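# Separate emitter holder from filter cube, stand both upright

## Task

Remove the emitter holder from the filter cube, then set it standing upright next to the rest of the cube, with both pieces resting flat on the table (see the reference image named manual).

## Robot and tools

Robot: two arms, left_arm and right_arm, each with six joints and a two-finger gripper. In the scene frame the origin sits on the table surface halfway between the nominal arm bases; +z points up, +x points out over the table, and left_arm is on the +y side (these names do not match image left/right). Calibrated bases: left_arm at (-0.025, +0.355, +0.025) m, quat_wxyz (+1.000, 0, 0, -0.010); right_arm at (+0.005, -0.335, +0.002) m, quat_wxyz (+1.000, 0, 0, -0.022). Hand poses, velocities and wrist-camera poses are reported in each arm's own base frame; fixed cameras and the table use the scene frame. A camera stand stands behind the arms.

Row layout: every command row holds 14 numbers, first left_arm then right_arm. Each arm's block is six joint angles then one opening. Joint order per arm is: wrist pitch, elbow, wrist yaw, wrist roll, shoulder, waist. Joint values are absolute target angles in radians, in the same convention that Joint positions prints; they are not offsets. Elbow and wrist pitch have reversed signs. Stated ranges (arm's own signs): waist -2.618 to 3.054, shoulder 0 to 3.142, elbow 0 to 3.142 (so -3.142 to 0 in your numbers), wrist pitch -1.571 to 1.571, wrist yaw -1.571 to 1.571, wrist roll -2.094 to 2.094. Real ends may differ by up to 0.059 rad. A target more than 0.059 rad beyond an end, and further out than the current angle, gets the call refused. A target beyond the real end is clipped, and the result then says "joint sent to its limit". Opening ranges from -1 (closed) to +1 (fully open, pad gap 0.094 m). To keep a gripper unchanged, resend its current command, because 0 is itself a command.

Tools:
- execute_actions(actions, cameras): actions is a list of actions. Each action is a table of up to 15 rows, one per 1/30 s step. A shorter table repeats its final row. An empty list returns state plus all camera images.
- move(target, speed, blend, opening_speed, grip_force, blocking, cameras): target is one 14-number row, or a list of up to 15 rows passed in order within 10 s. Joints interpolate together, so the hand traces a curve. The move does not avoid obstacles or the other arm. speed is in rad/s for the joint with the longest travel: 0.01 to 12.57, default 0.5. blend (rad) rounds the intermediate waypoints; 0 means stop at each one. opening_speed is the rate of change of the opening per second, at least 0.2. Use it for gentle closing. grip_force is newtons per pad, 10 to 50, as one value or one per arm. It persists; lower values close slowly. blocking=false returns after about 0.5 s while the motion continues, and a new move replaces it. The result adds a "move:" line: done, off_target (at rest but more than 0.035 rad off), moving, held, or fault. limits=held means steps were withheld.
- wait(seconds 0 to 10, cameras): holds the last commands; a running move keeps going.
- stop(cameras): brakes a running move.
- zoom_image(camera, region [x0,y0,x1,y1] pixels, at most 504 by 504): enlarges part of the newest image from that camera.
- show_instructions(): shows the reference image(s).
- finished_scene(scene): ends the scene numbered 1 or 2, irreversibly.

Cameras: cam_head_left, cam_head_right, cam_high, cam_low, cam_left_wrist, cam_right_wrist, all 896x504.

Result lines: Joint positions and Joint velocities list each arm's joints in the order above, plus the finger-pad gap in m. Joint targets shows what the joints are being driven toward now. Resend these values to hold a joint still. Tool commands shows the current opening commands. end_effector_position (m) and end_effector_quat_wxyz give the point between the pads, about 1 cm behind the fingertips. Fingers extend along gripper +z and open along y. Positions may be a few cm off, more at long reach. grip_measured uses the opening scale. It reads slightly wide when empty and a bit narrow on a firmly gripped hard part. It keeps following the command past contact, so it gives no sign of touch. grip_effort_nm is motor effort: negative means closing. It is not pad force. Joint torques include the arm's own weight. "joint command not followed" means the clearance check altered some steps.

Motion limits: a joint's target cannot lead its measured angle by more than 0.339 rad (waist, shoulder, elbow) or 2.2 rad (wrist joints). If the gripper would jump more than 200 mm, targets are scaled back. Large changes therefore take several actions.

Gripping: pad force increases about 1 N per 0.001 below the touch reading. Near 20 N it jumps to the force limit. To release, command well above grip_measured.

Avoid: touching or squeezing the other arm, including closing on its fingers. Avoid fast impacts, hard presses into the table or fixtures, dropping parts or releasing them while moving, and anything falling or being left off the table. Any of these fails the scene. Avoid straining the wrist-camera cables. Do not hold loads or stretched poses for long. MOTOR HOT appears at 75 °C. At 90 °C the arm folds and stops for the rest of the scene, and at 100 °C it collapses. Loose objects may occasionally be nudged. Both parts must stay in place after the robot lets go, before you call finished_scene.

Each tool is called after "Emit:" in YAML: its name, and indented under it one key for each argument.

Reference images:

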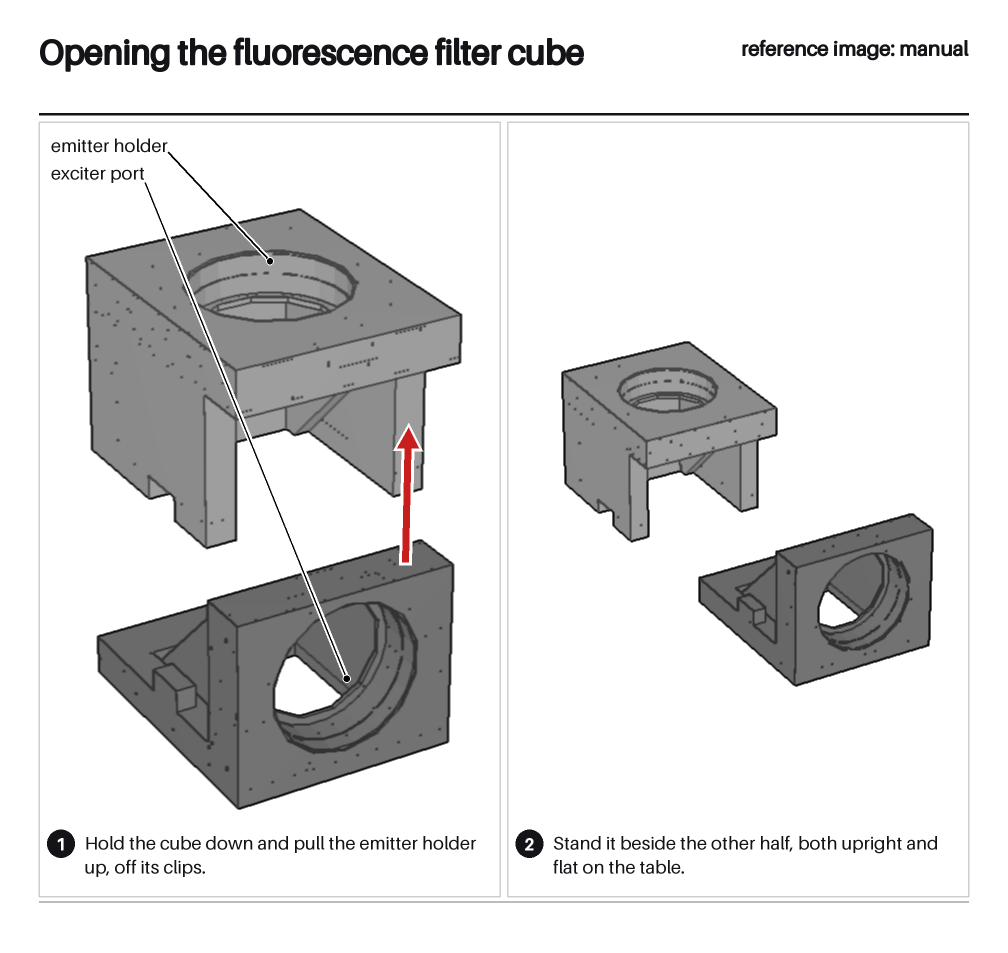

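## Session

Emit:
execute_actions:
  actions: []

Scene clock: 0.00 s.
left_arm: end_effector_position=(+0.3882, -0.0015, +0.3983) grip_measured=+1.000 grip_effort_nm=n/a end_effector_quat_wxyz=(+0.696, +0.000, +0.718, -0.010) | right_arm: end_effector_position=(+0.4113, -0.0020, +0.1383) grip_measured=+1.000 grip_effort_nm=n/a end_effector_quat_wxyz=(+0.613, +0.024, +0.787, -0.064)
Joint names: [wrist pitch, elbow, wrist yaw, wrist roll, shoulder, waist]
Joint positions: left_arm=[0.017 -1.05 0.016 -0.013 1.064 0.001 0.094] | right_arm=[-0.799 -0.433 0.215 -0.019 1.481 0.086 0.094]
Joint velocities: within noise
Joint torques (N m): no reading
Heat: left arm: 22 °C; right arm: 23 °C.
Joint targets: left_arm=[0.019 -1.059 0.016 -0.014 1.056 0.001] | right_arm=[-0.800 -0.441 0.217 -0.020 1.473 0.086]
Tool commands: left_gripper/opening=+1.0 right_gripper/opening=+1.0

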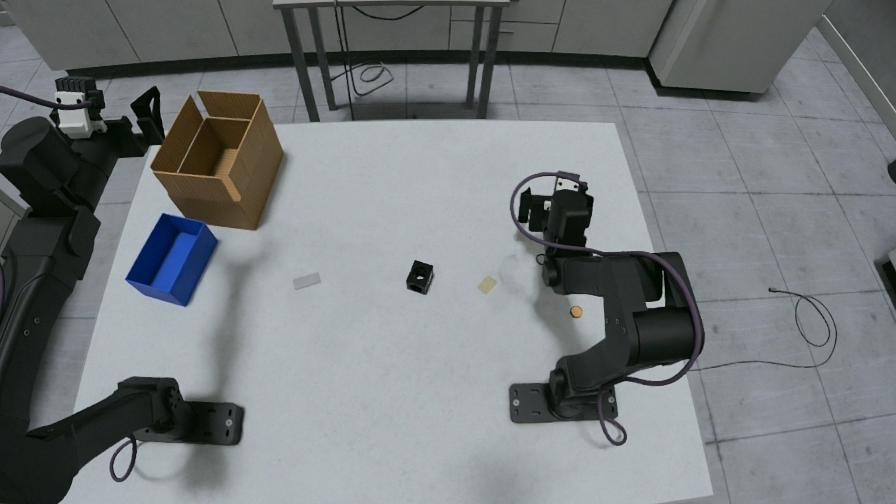

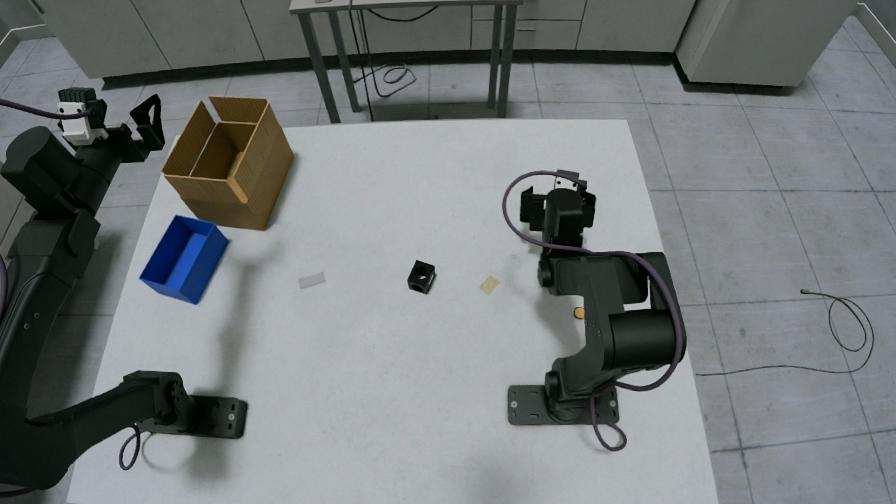

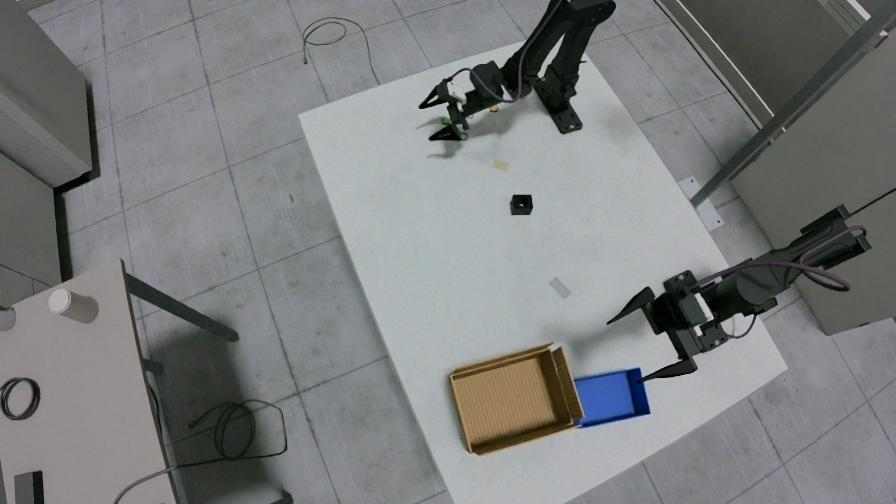

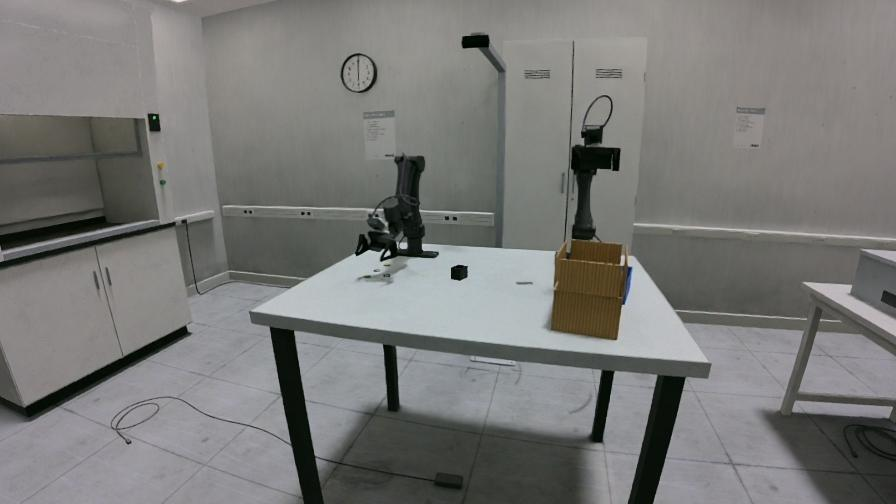

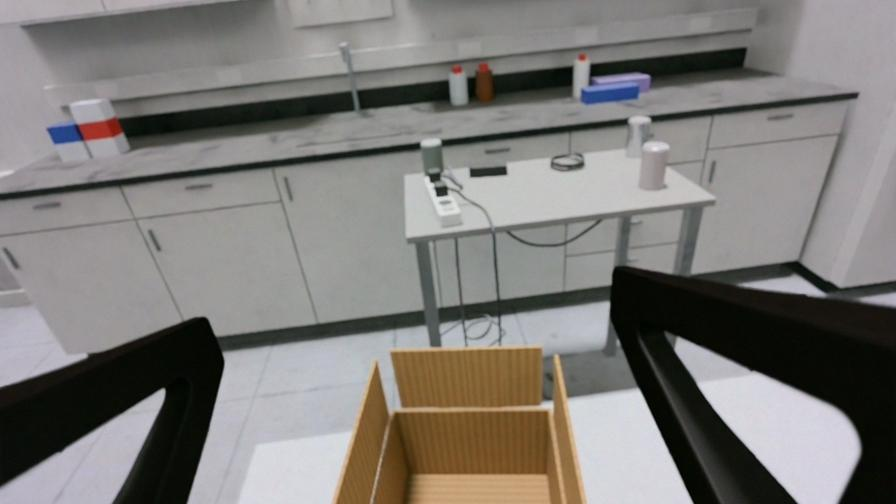

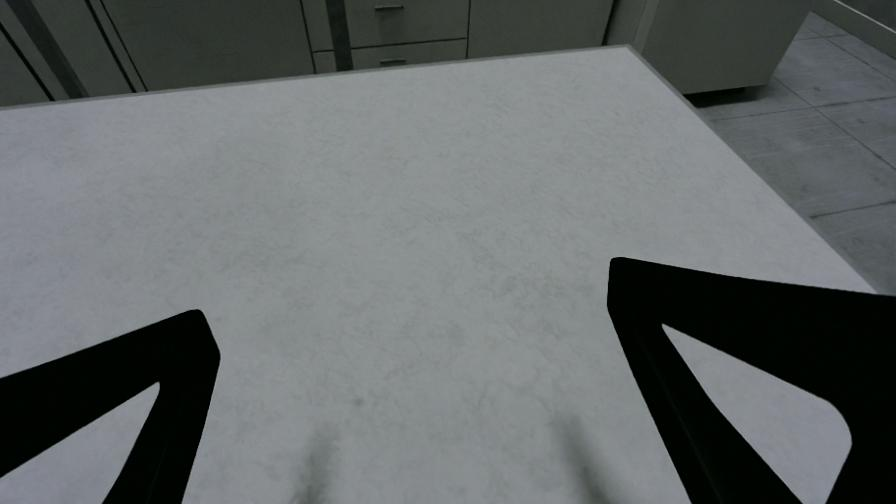

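Emit:
zoom_image:
  camera: "cam_head_left"
  region: [370, 230, 470, 330]

Emit:
zoom_image:
  camera: "cam_high"
  region: [480, 160, 560, 240]

Emit:
zoom_image:
  camera: "cam_low"
  region: [430, 240, 490, 300]

Emit:
zoom_image:
  camera: "cam_head_right"
  region: [370, 230, 470, 330]

Scaled by 5.040 from the camera's 896x504 image, which has a finer 1280x720 frame.

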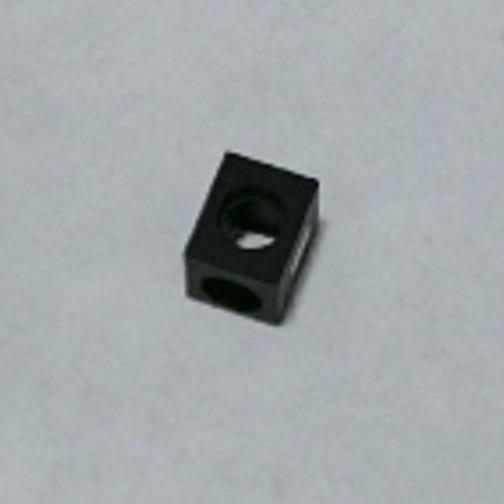

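Scaled by 6.300 from the camera's 896x504 image, which has a finer 1280x720 frame.

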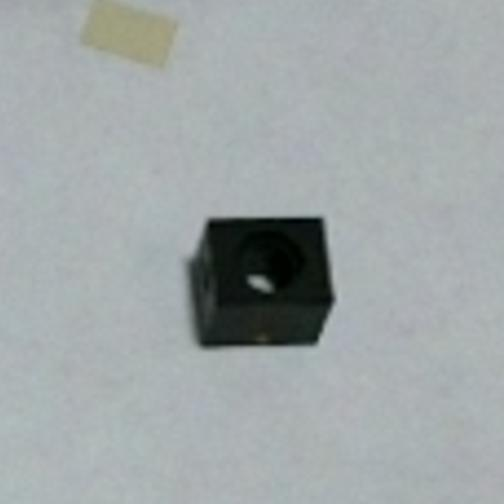

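Scaled by 8.400 from the camera's 896x504 image, which has a finer 1280x720 frame.

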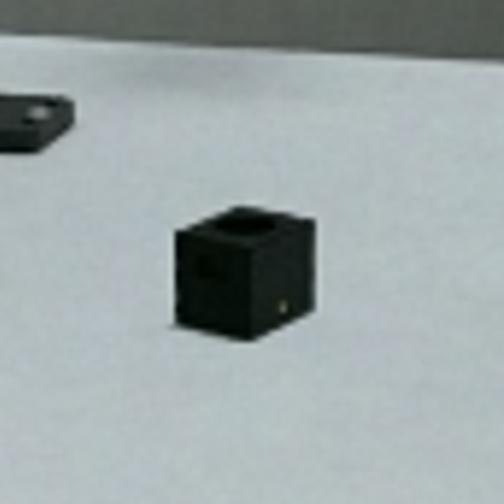

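Scaled by 5.040 from the camera's 896x504 image, which has a finer 1280x720 frame.

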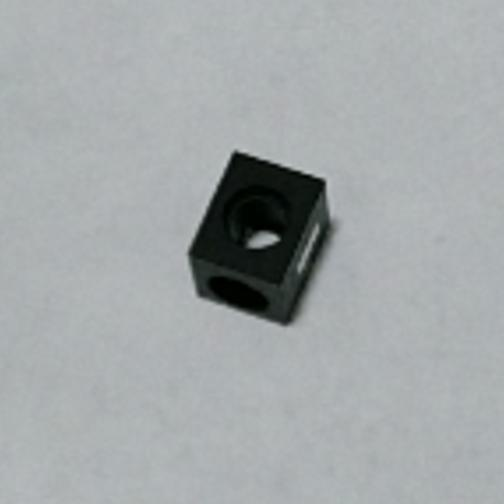

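Emit:
move:
  target: [0.5, -0.9, -0.95, 0.9, 1.4, -1.45, 1.0, 1.218, -1.369, 0.0, 1.15, 1.451, 0.878, 1.0]
  speed: 1.0
  cameras: ["all"]

Scene clock: 26.30 s.
left_arm: end_effector_position=(+0.1845, -0.2975, +0.1720) grip_measured=+1.000 grip_effort_nm=0.05 end_effector_quat_wxyz=(+0.372, +0.734, +0.454, +0.343) | right_arm: end_effector_position=(+0.1973, +0.2372, +0.1665) grip_measured=+1.000 grip_effort_nm=0.01 end_effector_quat_wxyz=(+0.067, +0.132, +0.983, +0.108)
Joint names: [wrist pitch, elbow, wrist yaw, wrist roll, shoulder, waist]
Joint positions: left_arm=[0.486 -0.909 -0.936 0.899 1.391 -1.447 0.094] | right_arm=[1.185 -1.345 -0.002 1.14 1.475 0.872 0.094]
Joint torques (N m): left_arm=[-1.15 -4.63 -0.52 -0.01 -3.73 -0.24] | right_arm=[-0.46 -8.7 0.02 0.09 -7.54 0.46]
Heat: left arm: 27 °C; right arm: 25 °C.
Joint targets: left_arm=[0.500 -0.900 -0.950 0.900 1.400 -1.450] | right_arm=[1.218 -1.369 0.000 1.150 1.451 0.878]
move: done

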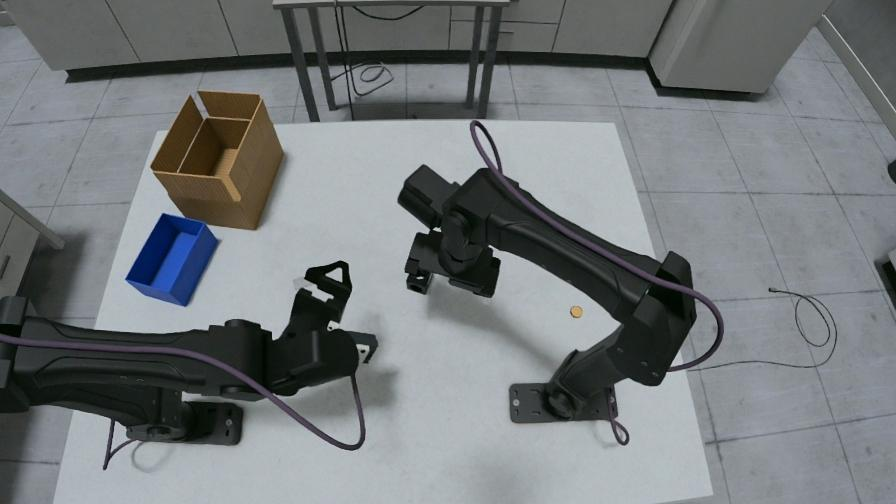

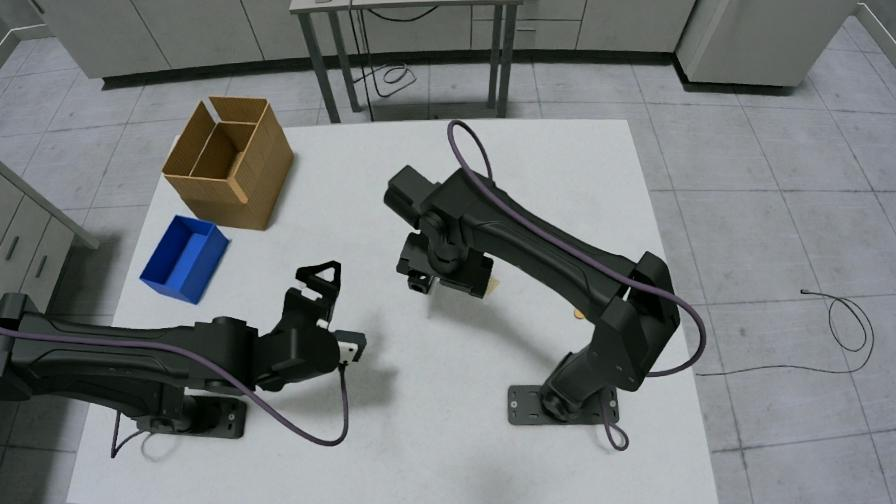

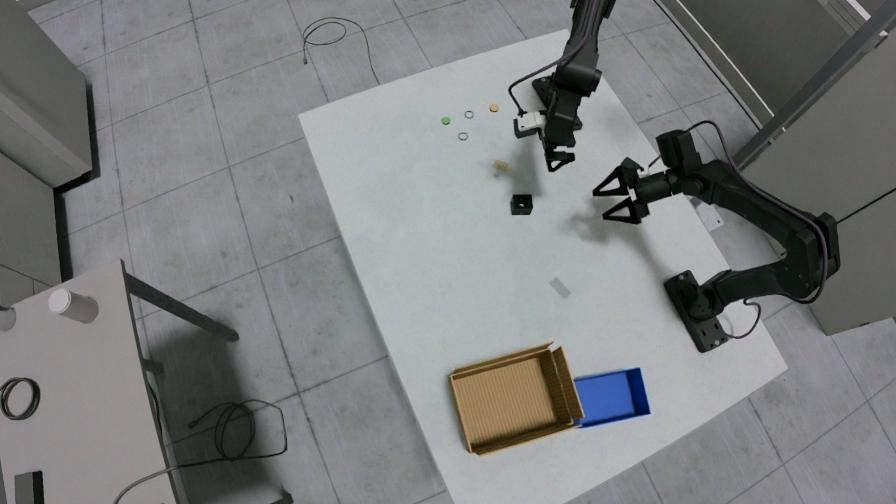

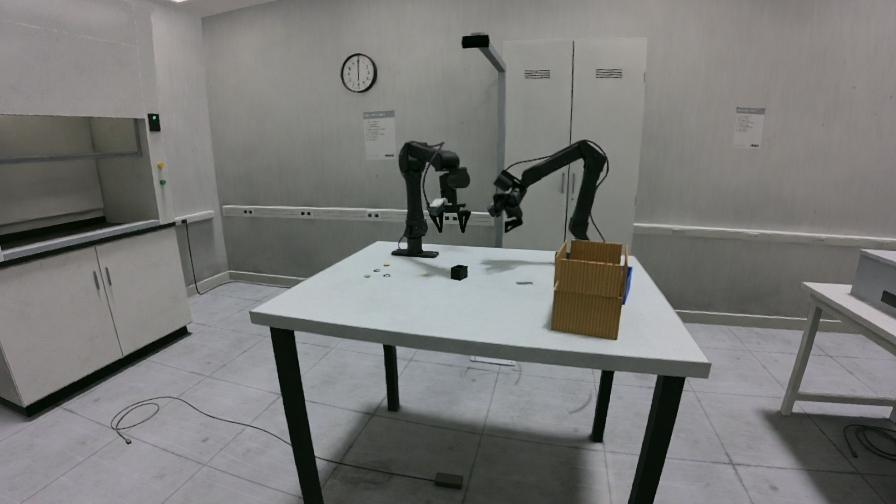

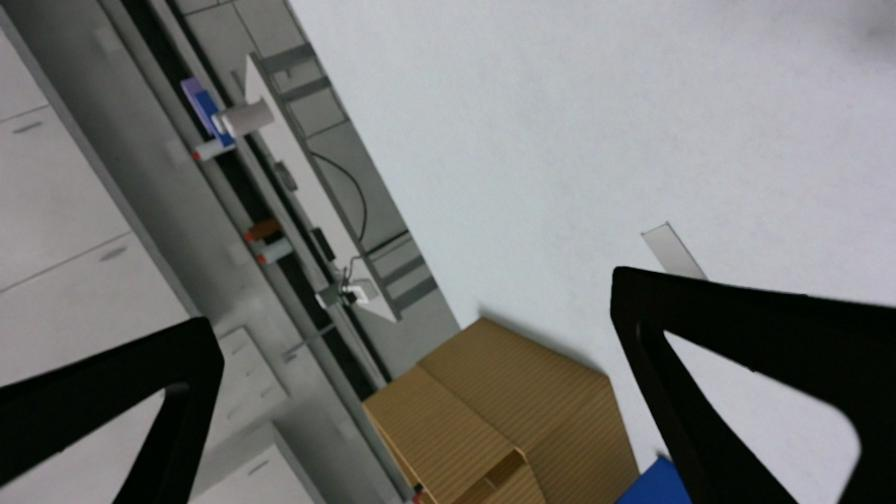

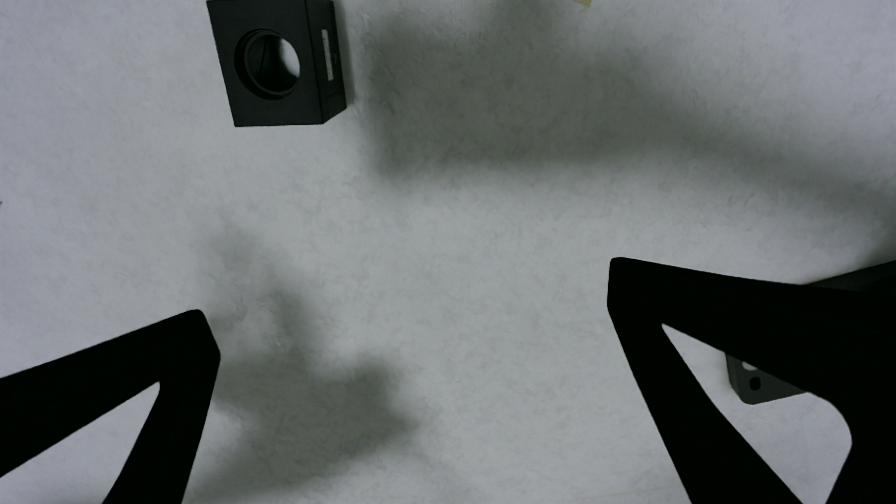

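Emit:
zoom_image:
  camera: "cam_right_wrist"
  region: [180, 0, 380, 150]

Emit:
zoom_image:
  camera: "cam_low"
  region: [360, 190, 540, 300]

Emit:
zoom_image:
  camera: "cam_high"
  region: [440, 80, 680, 260]

Scaled by 2.520 from the camera's 896x504 image, which has a finer 1280x720 frame.

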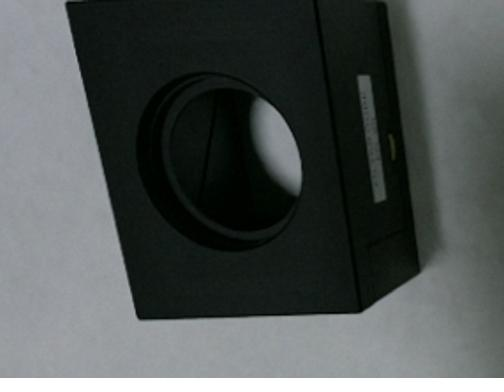

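Scaled by 2.800 from the camera's 896x504 image, which has a finer 1280x720 frame.

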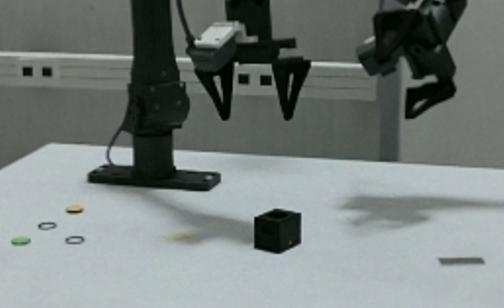

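Scaled by 2.100 from the camera's 896x504 image, which has a finer 1280x720 frame.

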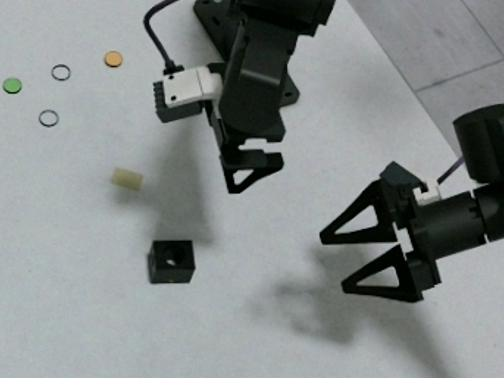

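Emit:
move:
  target: [0.5, -0.9, -0.95, 0.9, 1.4, -1.45, 1.0, 1.48, -2.028, 0.0, 1.167, 2.119, 0.931, 1.0]
  speed: 0.8
  cameras: ["cam_right_wrist", "cam_head_left", "cam_high"]

Scene clock: 34.57 s.
left_arm: end_effector_position=(+0.1845, -0.2974, +0.1720) grip_measured=+1.000 grip_effort_nm=0.05 end_effector_quat_wxyz=(+0.371, +0.734, +0.454, +0.343) | right_arm: end_effector_position=(+0.2461, +0.3284, +0.1291) grip_measured=+1.000 grip_effort_nm=0.01 end_effector_quat_wxyz=(+0.004, +0.115, +0.993, +0.010)
Joint names: [wrist pitch, elbow, wrist yaw, wrist roll, shoulder, waist]
Joint positions: left_arm=[0.486 -0.909 -0.937 0.899 1.391 -1.447 0.094] | right_arm=[1.444 -2.004 -0.003 1.155 2.108 0.924 0.094]
Joint torques (N m): left_arm=[-1.15 -4.72 -0.54 -0.03 -3.79 -0.27] | right_arm=[0.05 -8.34 0.03 0.1 -9.91 0.61]
Heat: left arm: 26 °C; right arm: 24 °C.
Joint targets: left_arm=[0.500 -0.900 -0.950 0.900 1.400 -1.450] | right_arm=[1.480 -2.028 0.000 1.167 2.119 0.931]
move: off_target (right_arm); right_arm: the wrist pitch is farthest, 0.036 rad from its target
Images, in order (width x height): cam_head_left 896x504, cam_high 896x504, cam_right_wrist 896x504.

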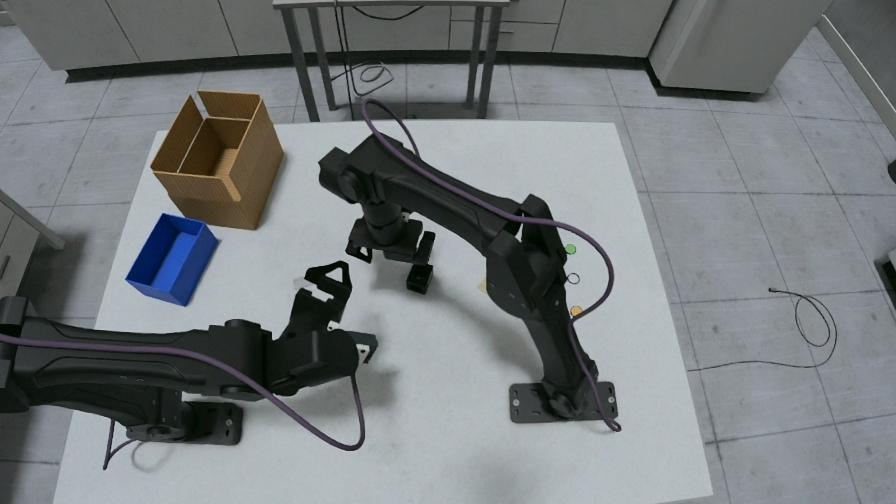

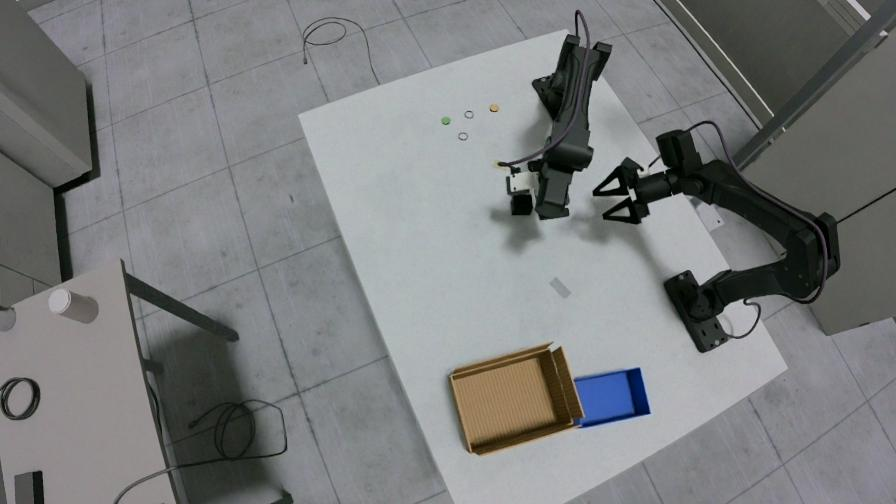

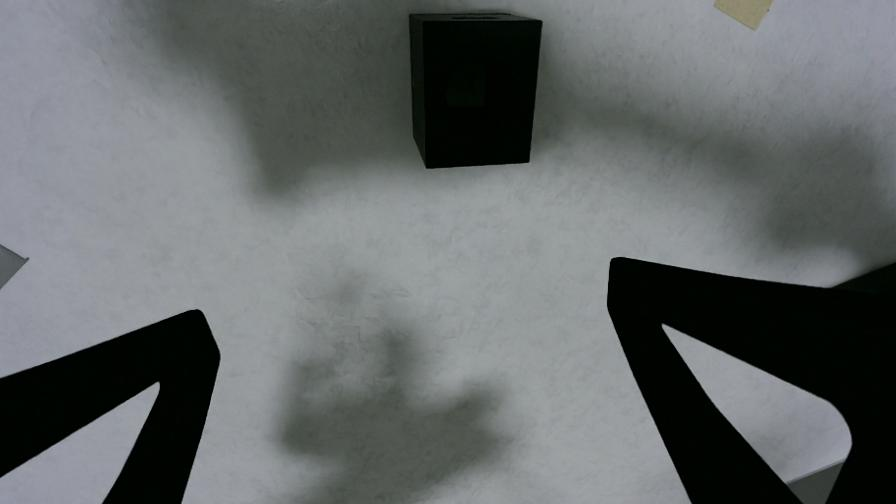

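Emit:
zoom_image:
  camera: "cam_right_wrist"
  region: [390, 0, 560, 180]

Emit:
zoom_image:
  camera: "cam_head_left"
  region: [340, 220, 460, 320]

Emit:
zoom_image:
  camera: "cam_high"
  region: [470, 150, 610, 250]

Scaled by 2.800 from the camera's 896x504 image, which has a finer 1280x720 frame.

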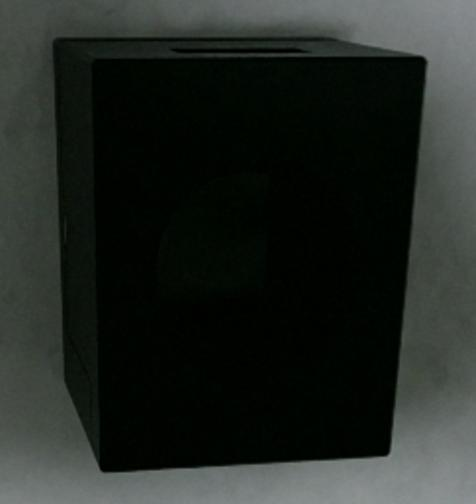

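Scaled by 4.200 from the camera's 896x504 image, which has a finer 1280x720 frame.

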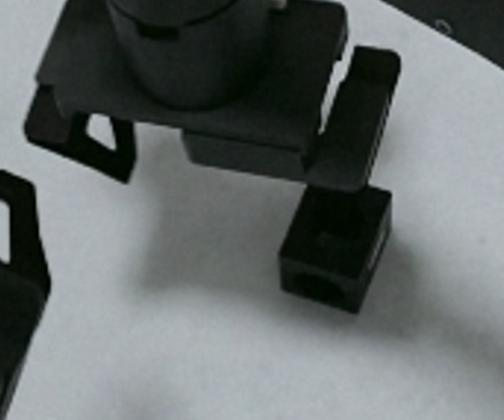

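Scaled by 3.600 from the camera's 896x504 image, which has a finer 1280x720 frame.

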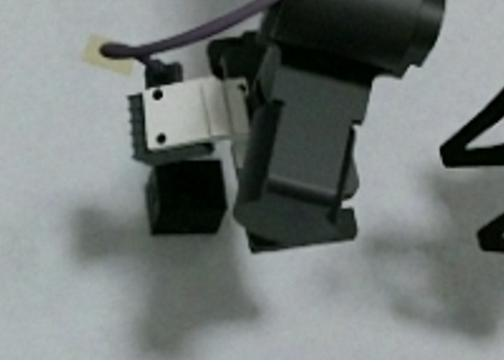

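Emit:
move:
  target: [-0.54, -0.818, -1.028, -0.649, 2.082, -1.427, 1.0, 1.217, -1.695, 0.0, 1.10, 2.049, 0.837, 1.0]
  speed: 0.9
  cameras: ["all"]

Scene clock: 49.03 s.
left_arm: end_effector_position=(+0.2078, -0.3819, +0.0304) grip_measured=+1.000 grip_effort_nm=0.05 end_effector_quat_wxyz=(+0.565, +0.123, +0.811, -0.087) | right_arm: end_effector_position=(+0.2613, +0.2963, +0.0588) grip_measured=+1.000 grip_effort_nm=0.01 end_effector_quat_wxyz=(-0.008, +0.129, +0.992, -0.010)
Joint names: [wrist pitch, elbow, wrist yaw, wrist roll, shoulder, waist]
Joint positions: left_arm=[-0.526 -0.824 -1.014 -0.637 2.064 -1.435 0.094] | right_arm=[1.206 -1.705 -0.003 1.102 2.096 0.844 0.094]
Joint torques (N m): left_arm=[-1.68 -3 -0.46 -0.18 -6.78 0.66] | right_arm=[-0.09 -4.83 0.04 -0.02 -14.64 -0.66]
Heat: left arm: 25 °C; right arm: 24 °C.
Joint targets: left_arm=[-0.540 -0.818 -1.028 -0.649 2.082 -1.427] | right_arm=[1.217 -1.695 0.000 1.100 2.049 0.837]
move: off_target (right_arm); right_arm: the shoulder is farthest, 0.047 rad from its target

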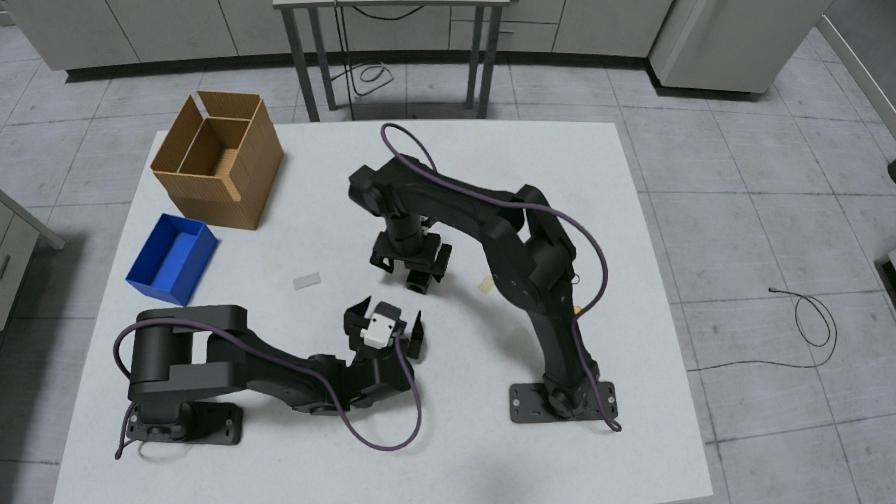

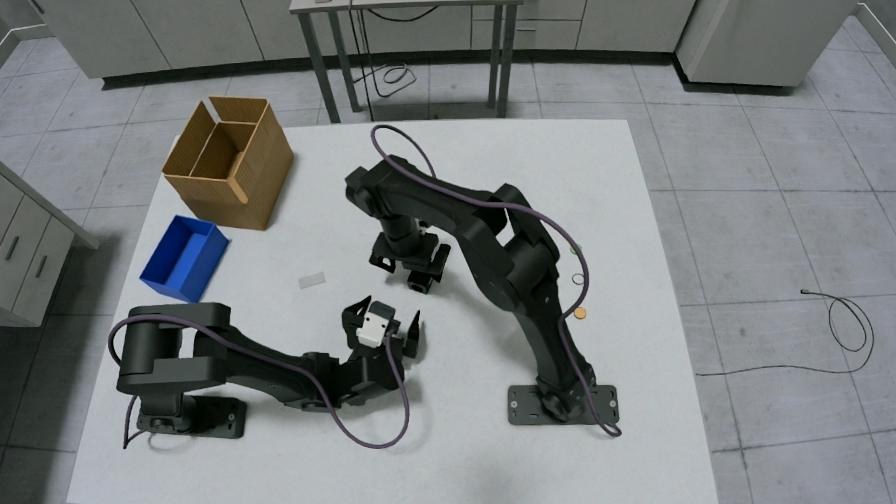

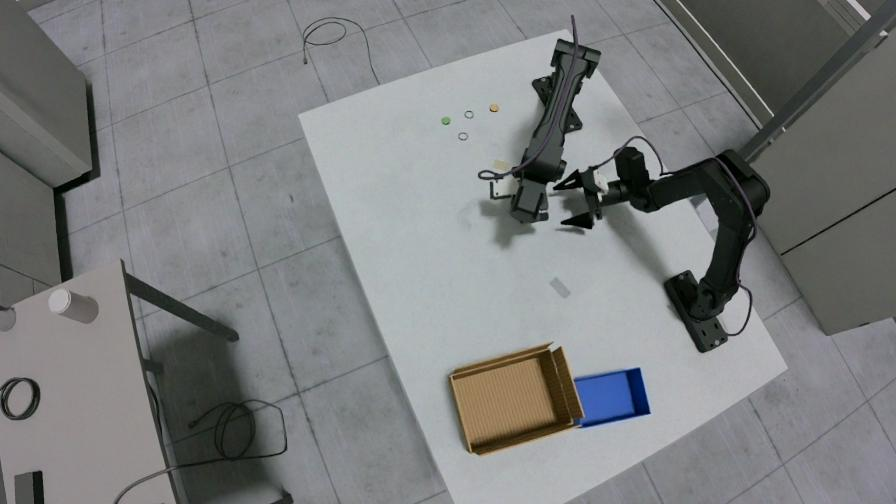

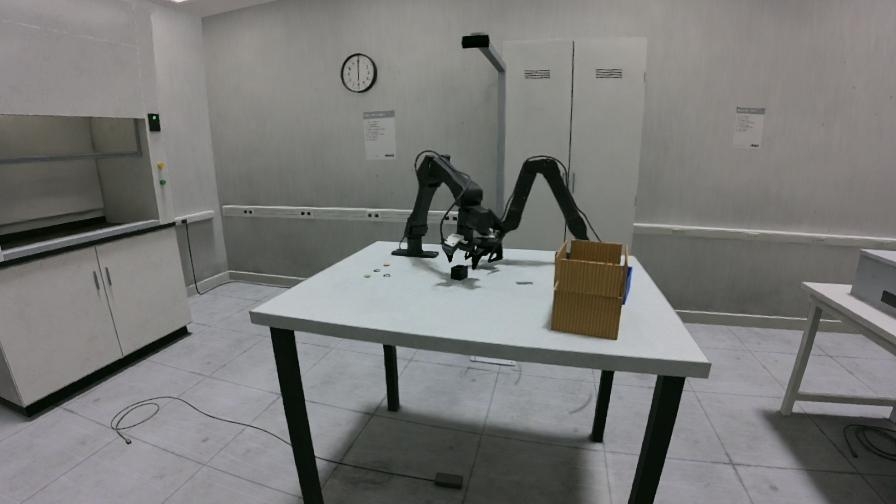

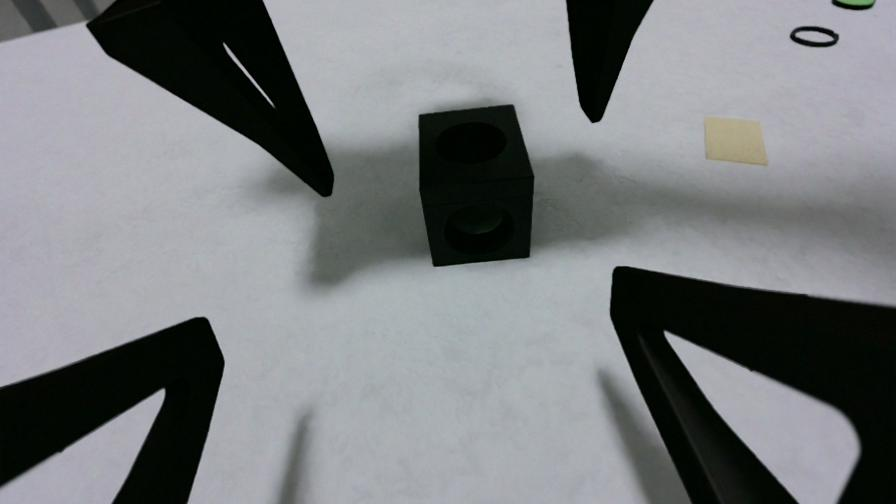

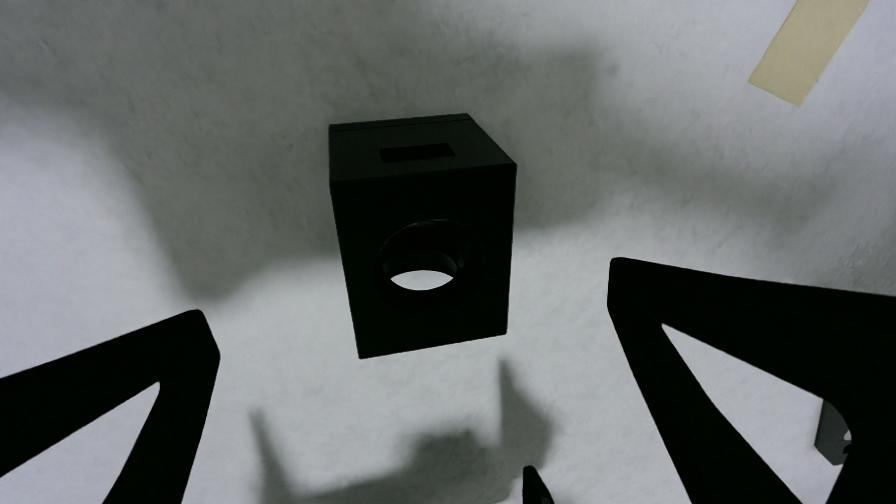

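Emit:
zoom_image:
  camera: "cam_right_wrist"
  region: [300, 90, 550, 370]

Emit:
zoom_image:
  camera: "cam_left_wrist"
  region: [200, 50, 650, 330]

Emit:
zoom_image:
  camera: "cam_low"
  region: [400, 200, 540, 300]

Scaled by 1.800 from the camera's 896x504 image, which has a finer 1280x720 frame.

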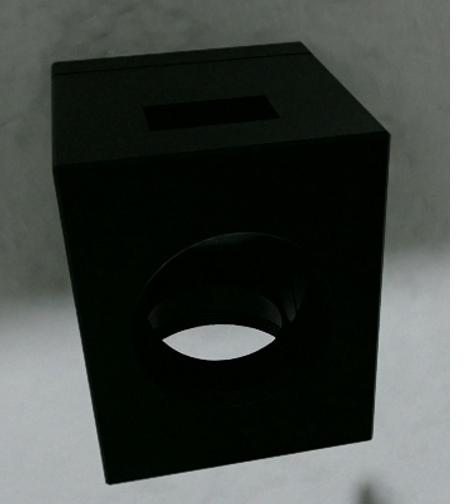

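Scaled by 1.120 from the camera's 896x504 image, which has a finer 1280x720 frame.

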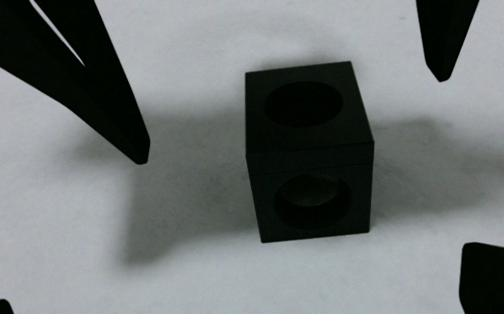

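Scaled by 3.600 from the camera's 896x504 image, which has a finer 1280x720 frame.

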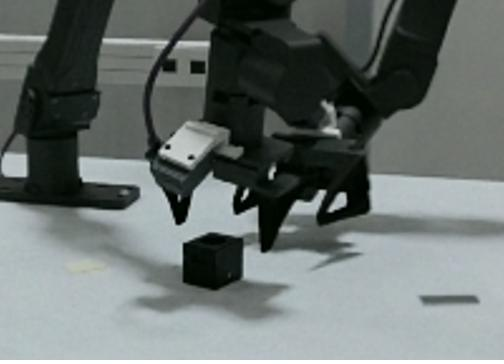

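Emit:
move:
  target: [-0.862, -0.840, -0.769, -0.519, 2.262, -1.318, 1.0, 1.06, -1.55, 0.0, 1.10, 2.035, 0.845, 1.0]
  speed: 0.4
  cameras: ["cam_left_wrist", "cam_right_wrist", "cam_low", "cam_high"]

Scene clock: 78.17 s.
left_arm: end_effector_position=(+0.2347, -0.4038, -0.0091) grip_measured=+1.000 grip_effort_nm=0.05 end_effector_quat_wxyz=(+0.539, +0.148, +0.815, -0.152) | right_arm: end_effector_position=(+0.2586, +0.2932, +0.0288) grip_measured=+1.000 grip_effort_nm=0.01 end_effector_quat_wxyz=(-0.001, +0.128, +0.992, +0.001)
Joint names: [wrist pitch, elbow, wrist yaw, wrist roll, shoulder, waist]
Joint positions: left_arm=[-0.852 -0.824 -0.788 -0.511 2.232 -1.324 0.094] | right_arm=[1.05 -1.56 -0.003 1.102 2.08 0.844 0.094]
Joint torques (N m): left_arm=[-1.81 -4.18 -0.02 -0.13 -6.6 0.51] | right_arm=[-0.17 -4.82 0.02 -0.02 -14.16 -0.01]
Heat: left arm: 27 °C; right arm: 31 °C.
Joint targets: left_arm=[-0.862 -0.840 -0.769 -0.519 2.262 -1.318] | right_arm=[1.060 -1.550 0.000 1.100 2.035 0.845]
move: off_target (right_arm); right_arm: the shoulder is farthest, 0.045 rad from its target
Images, in order (width x height): cam_high 896x504, cam_low 896x504, cam_left_wrist 896x504, cam_right_wrist 896x504.

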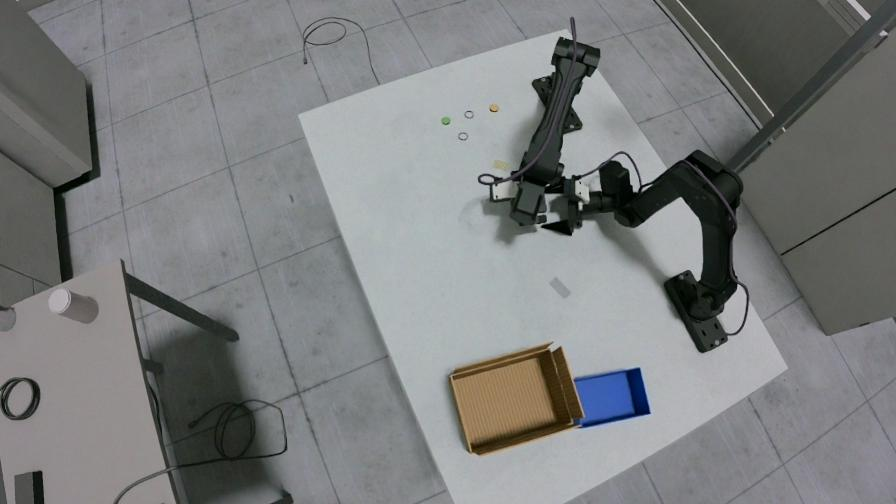

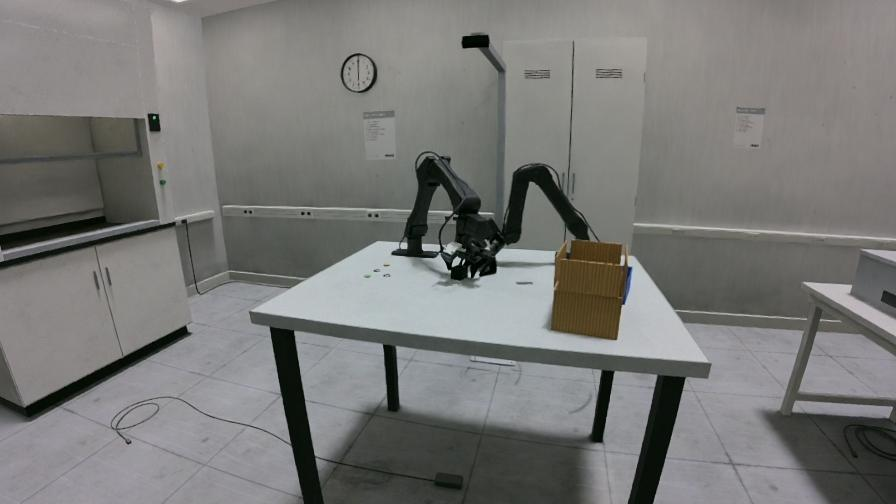

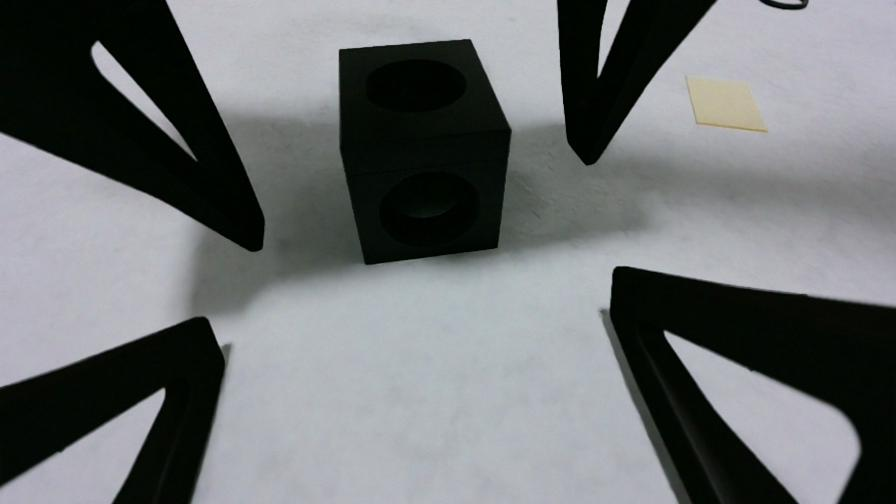

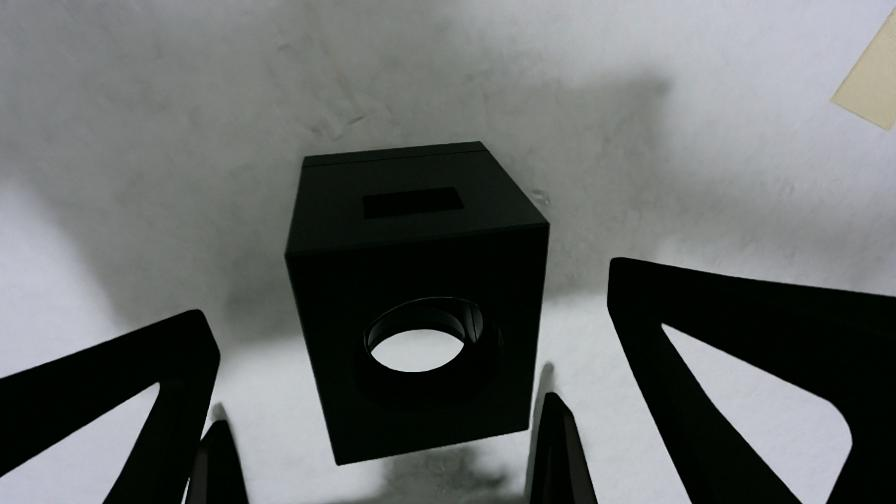

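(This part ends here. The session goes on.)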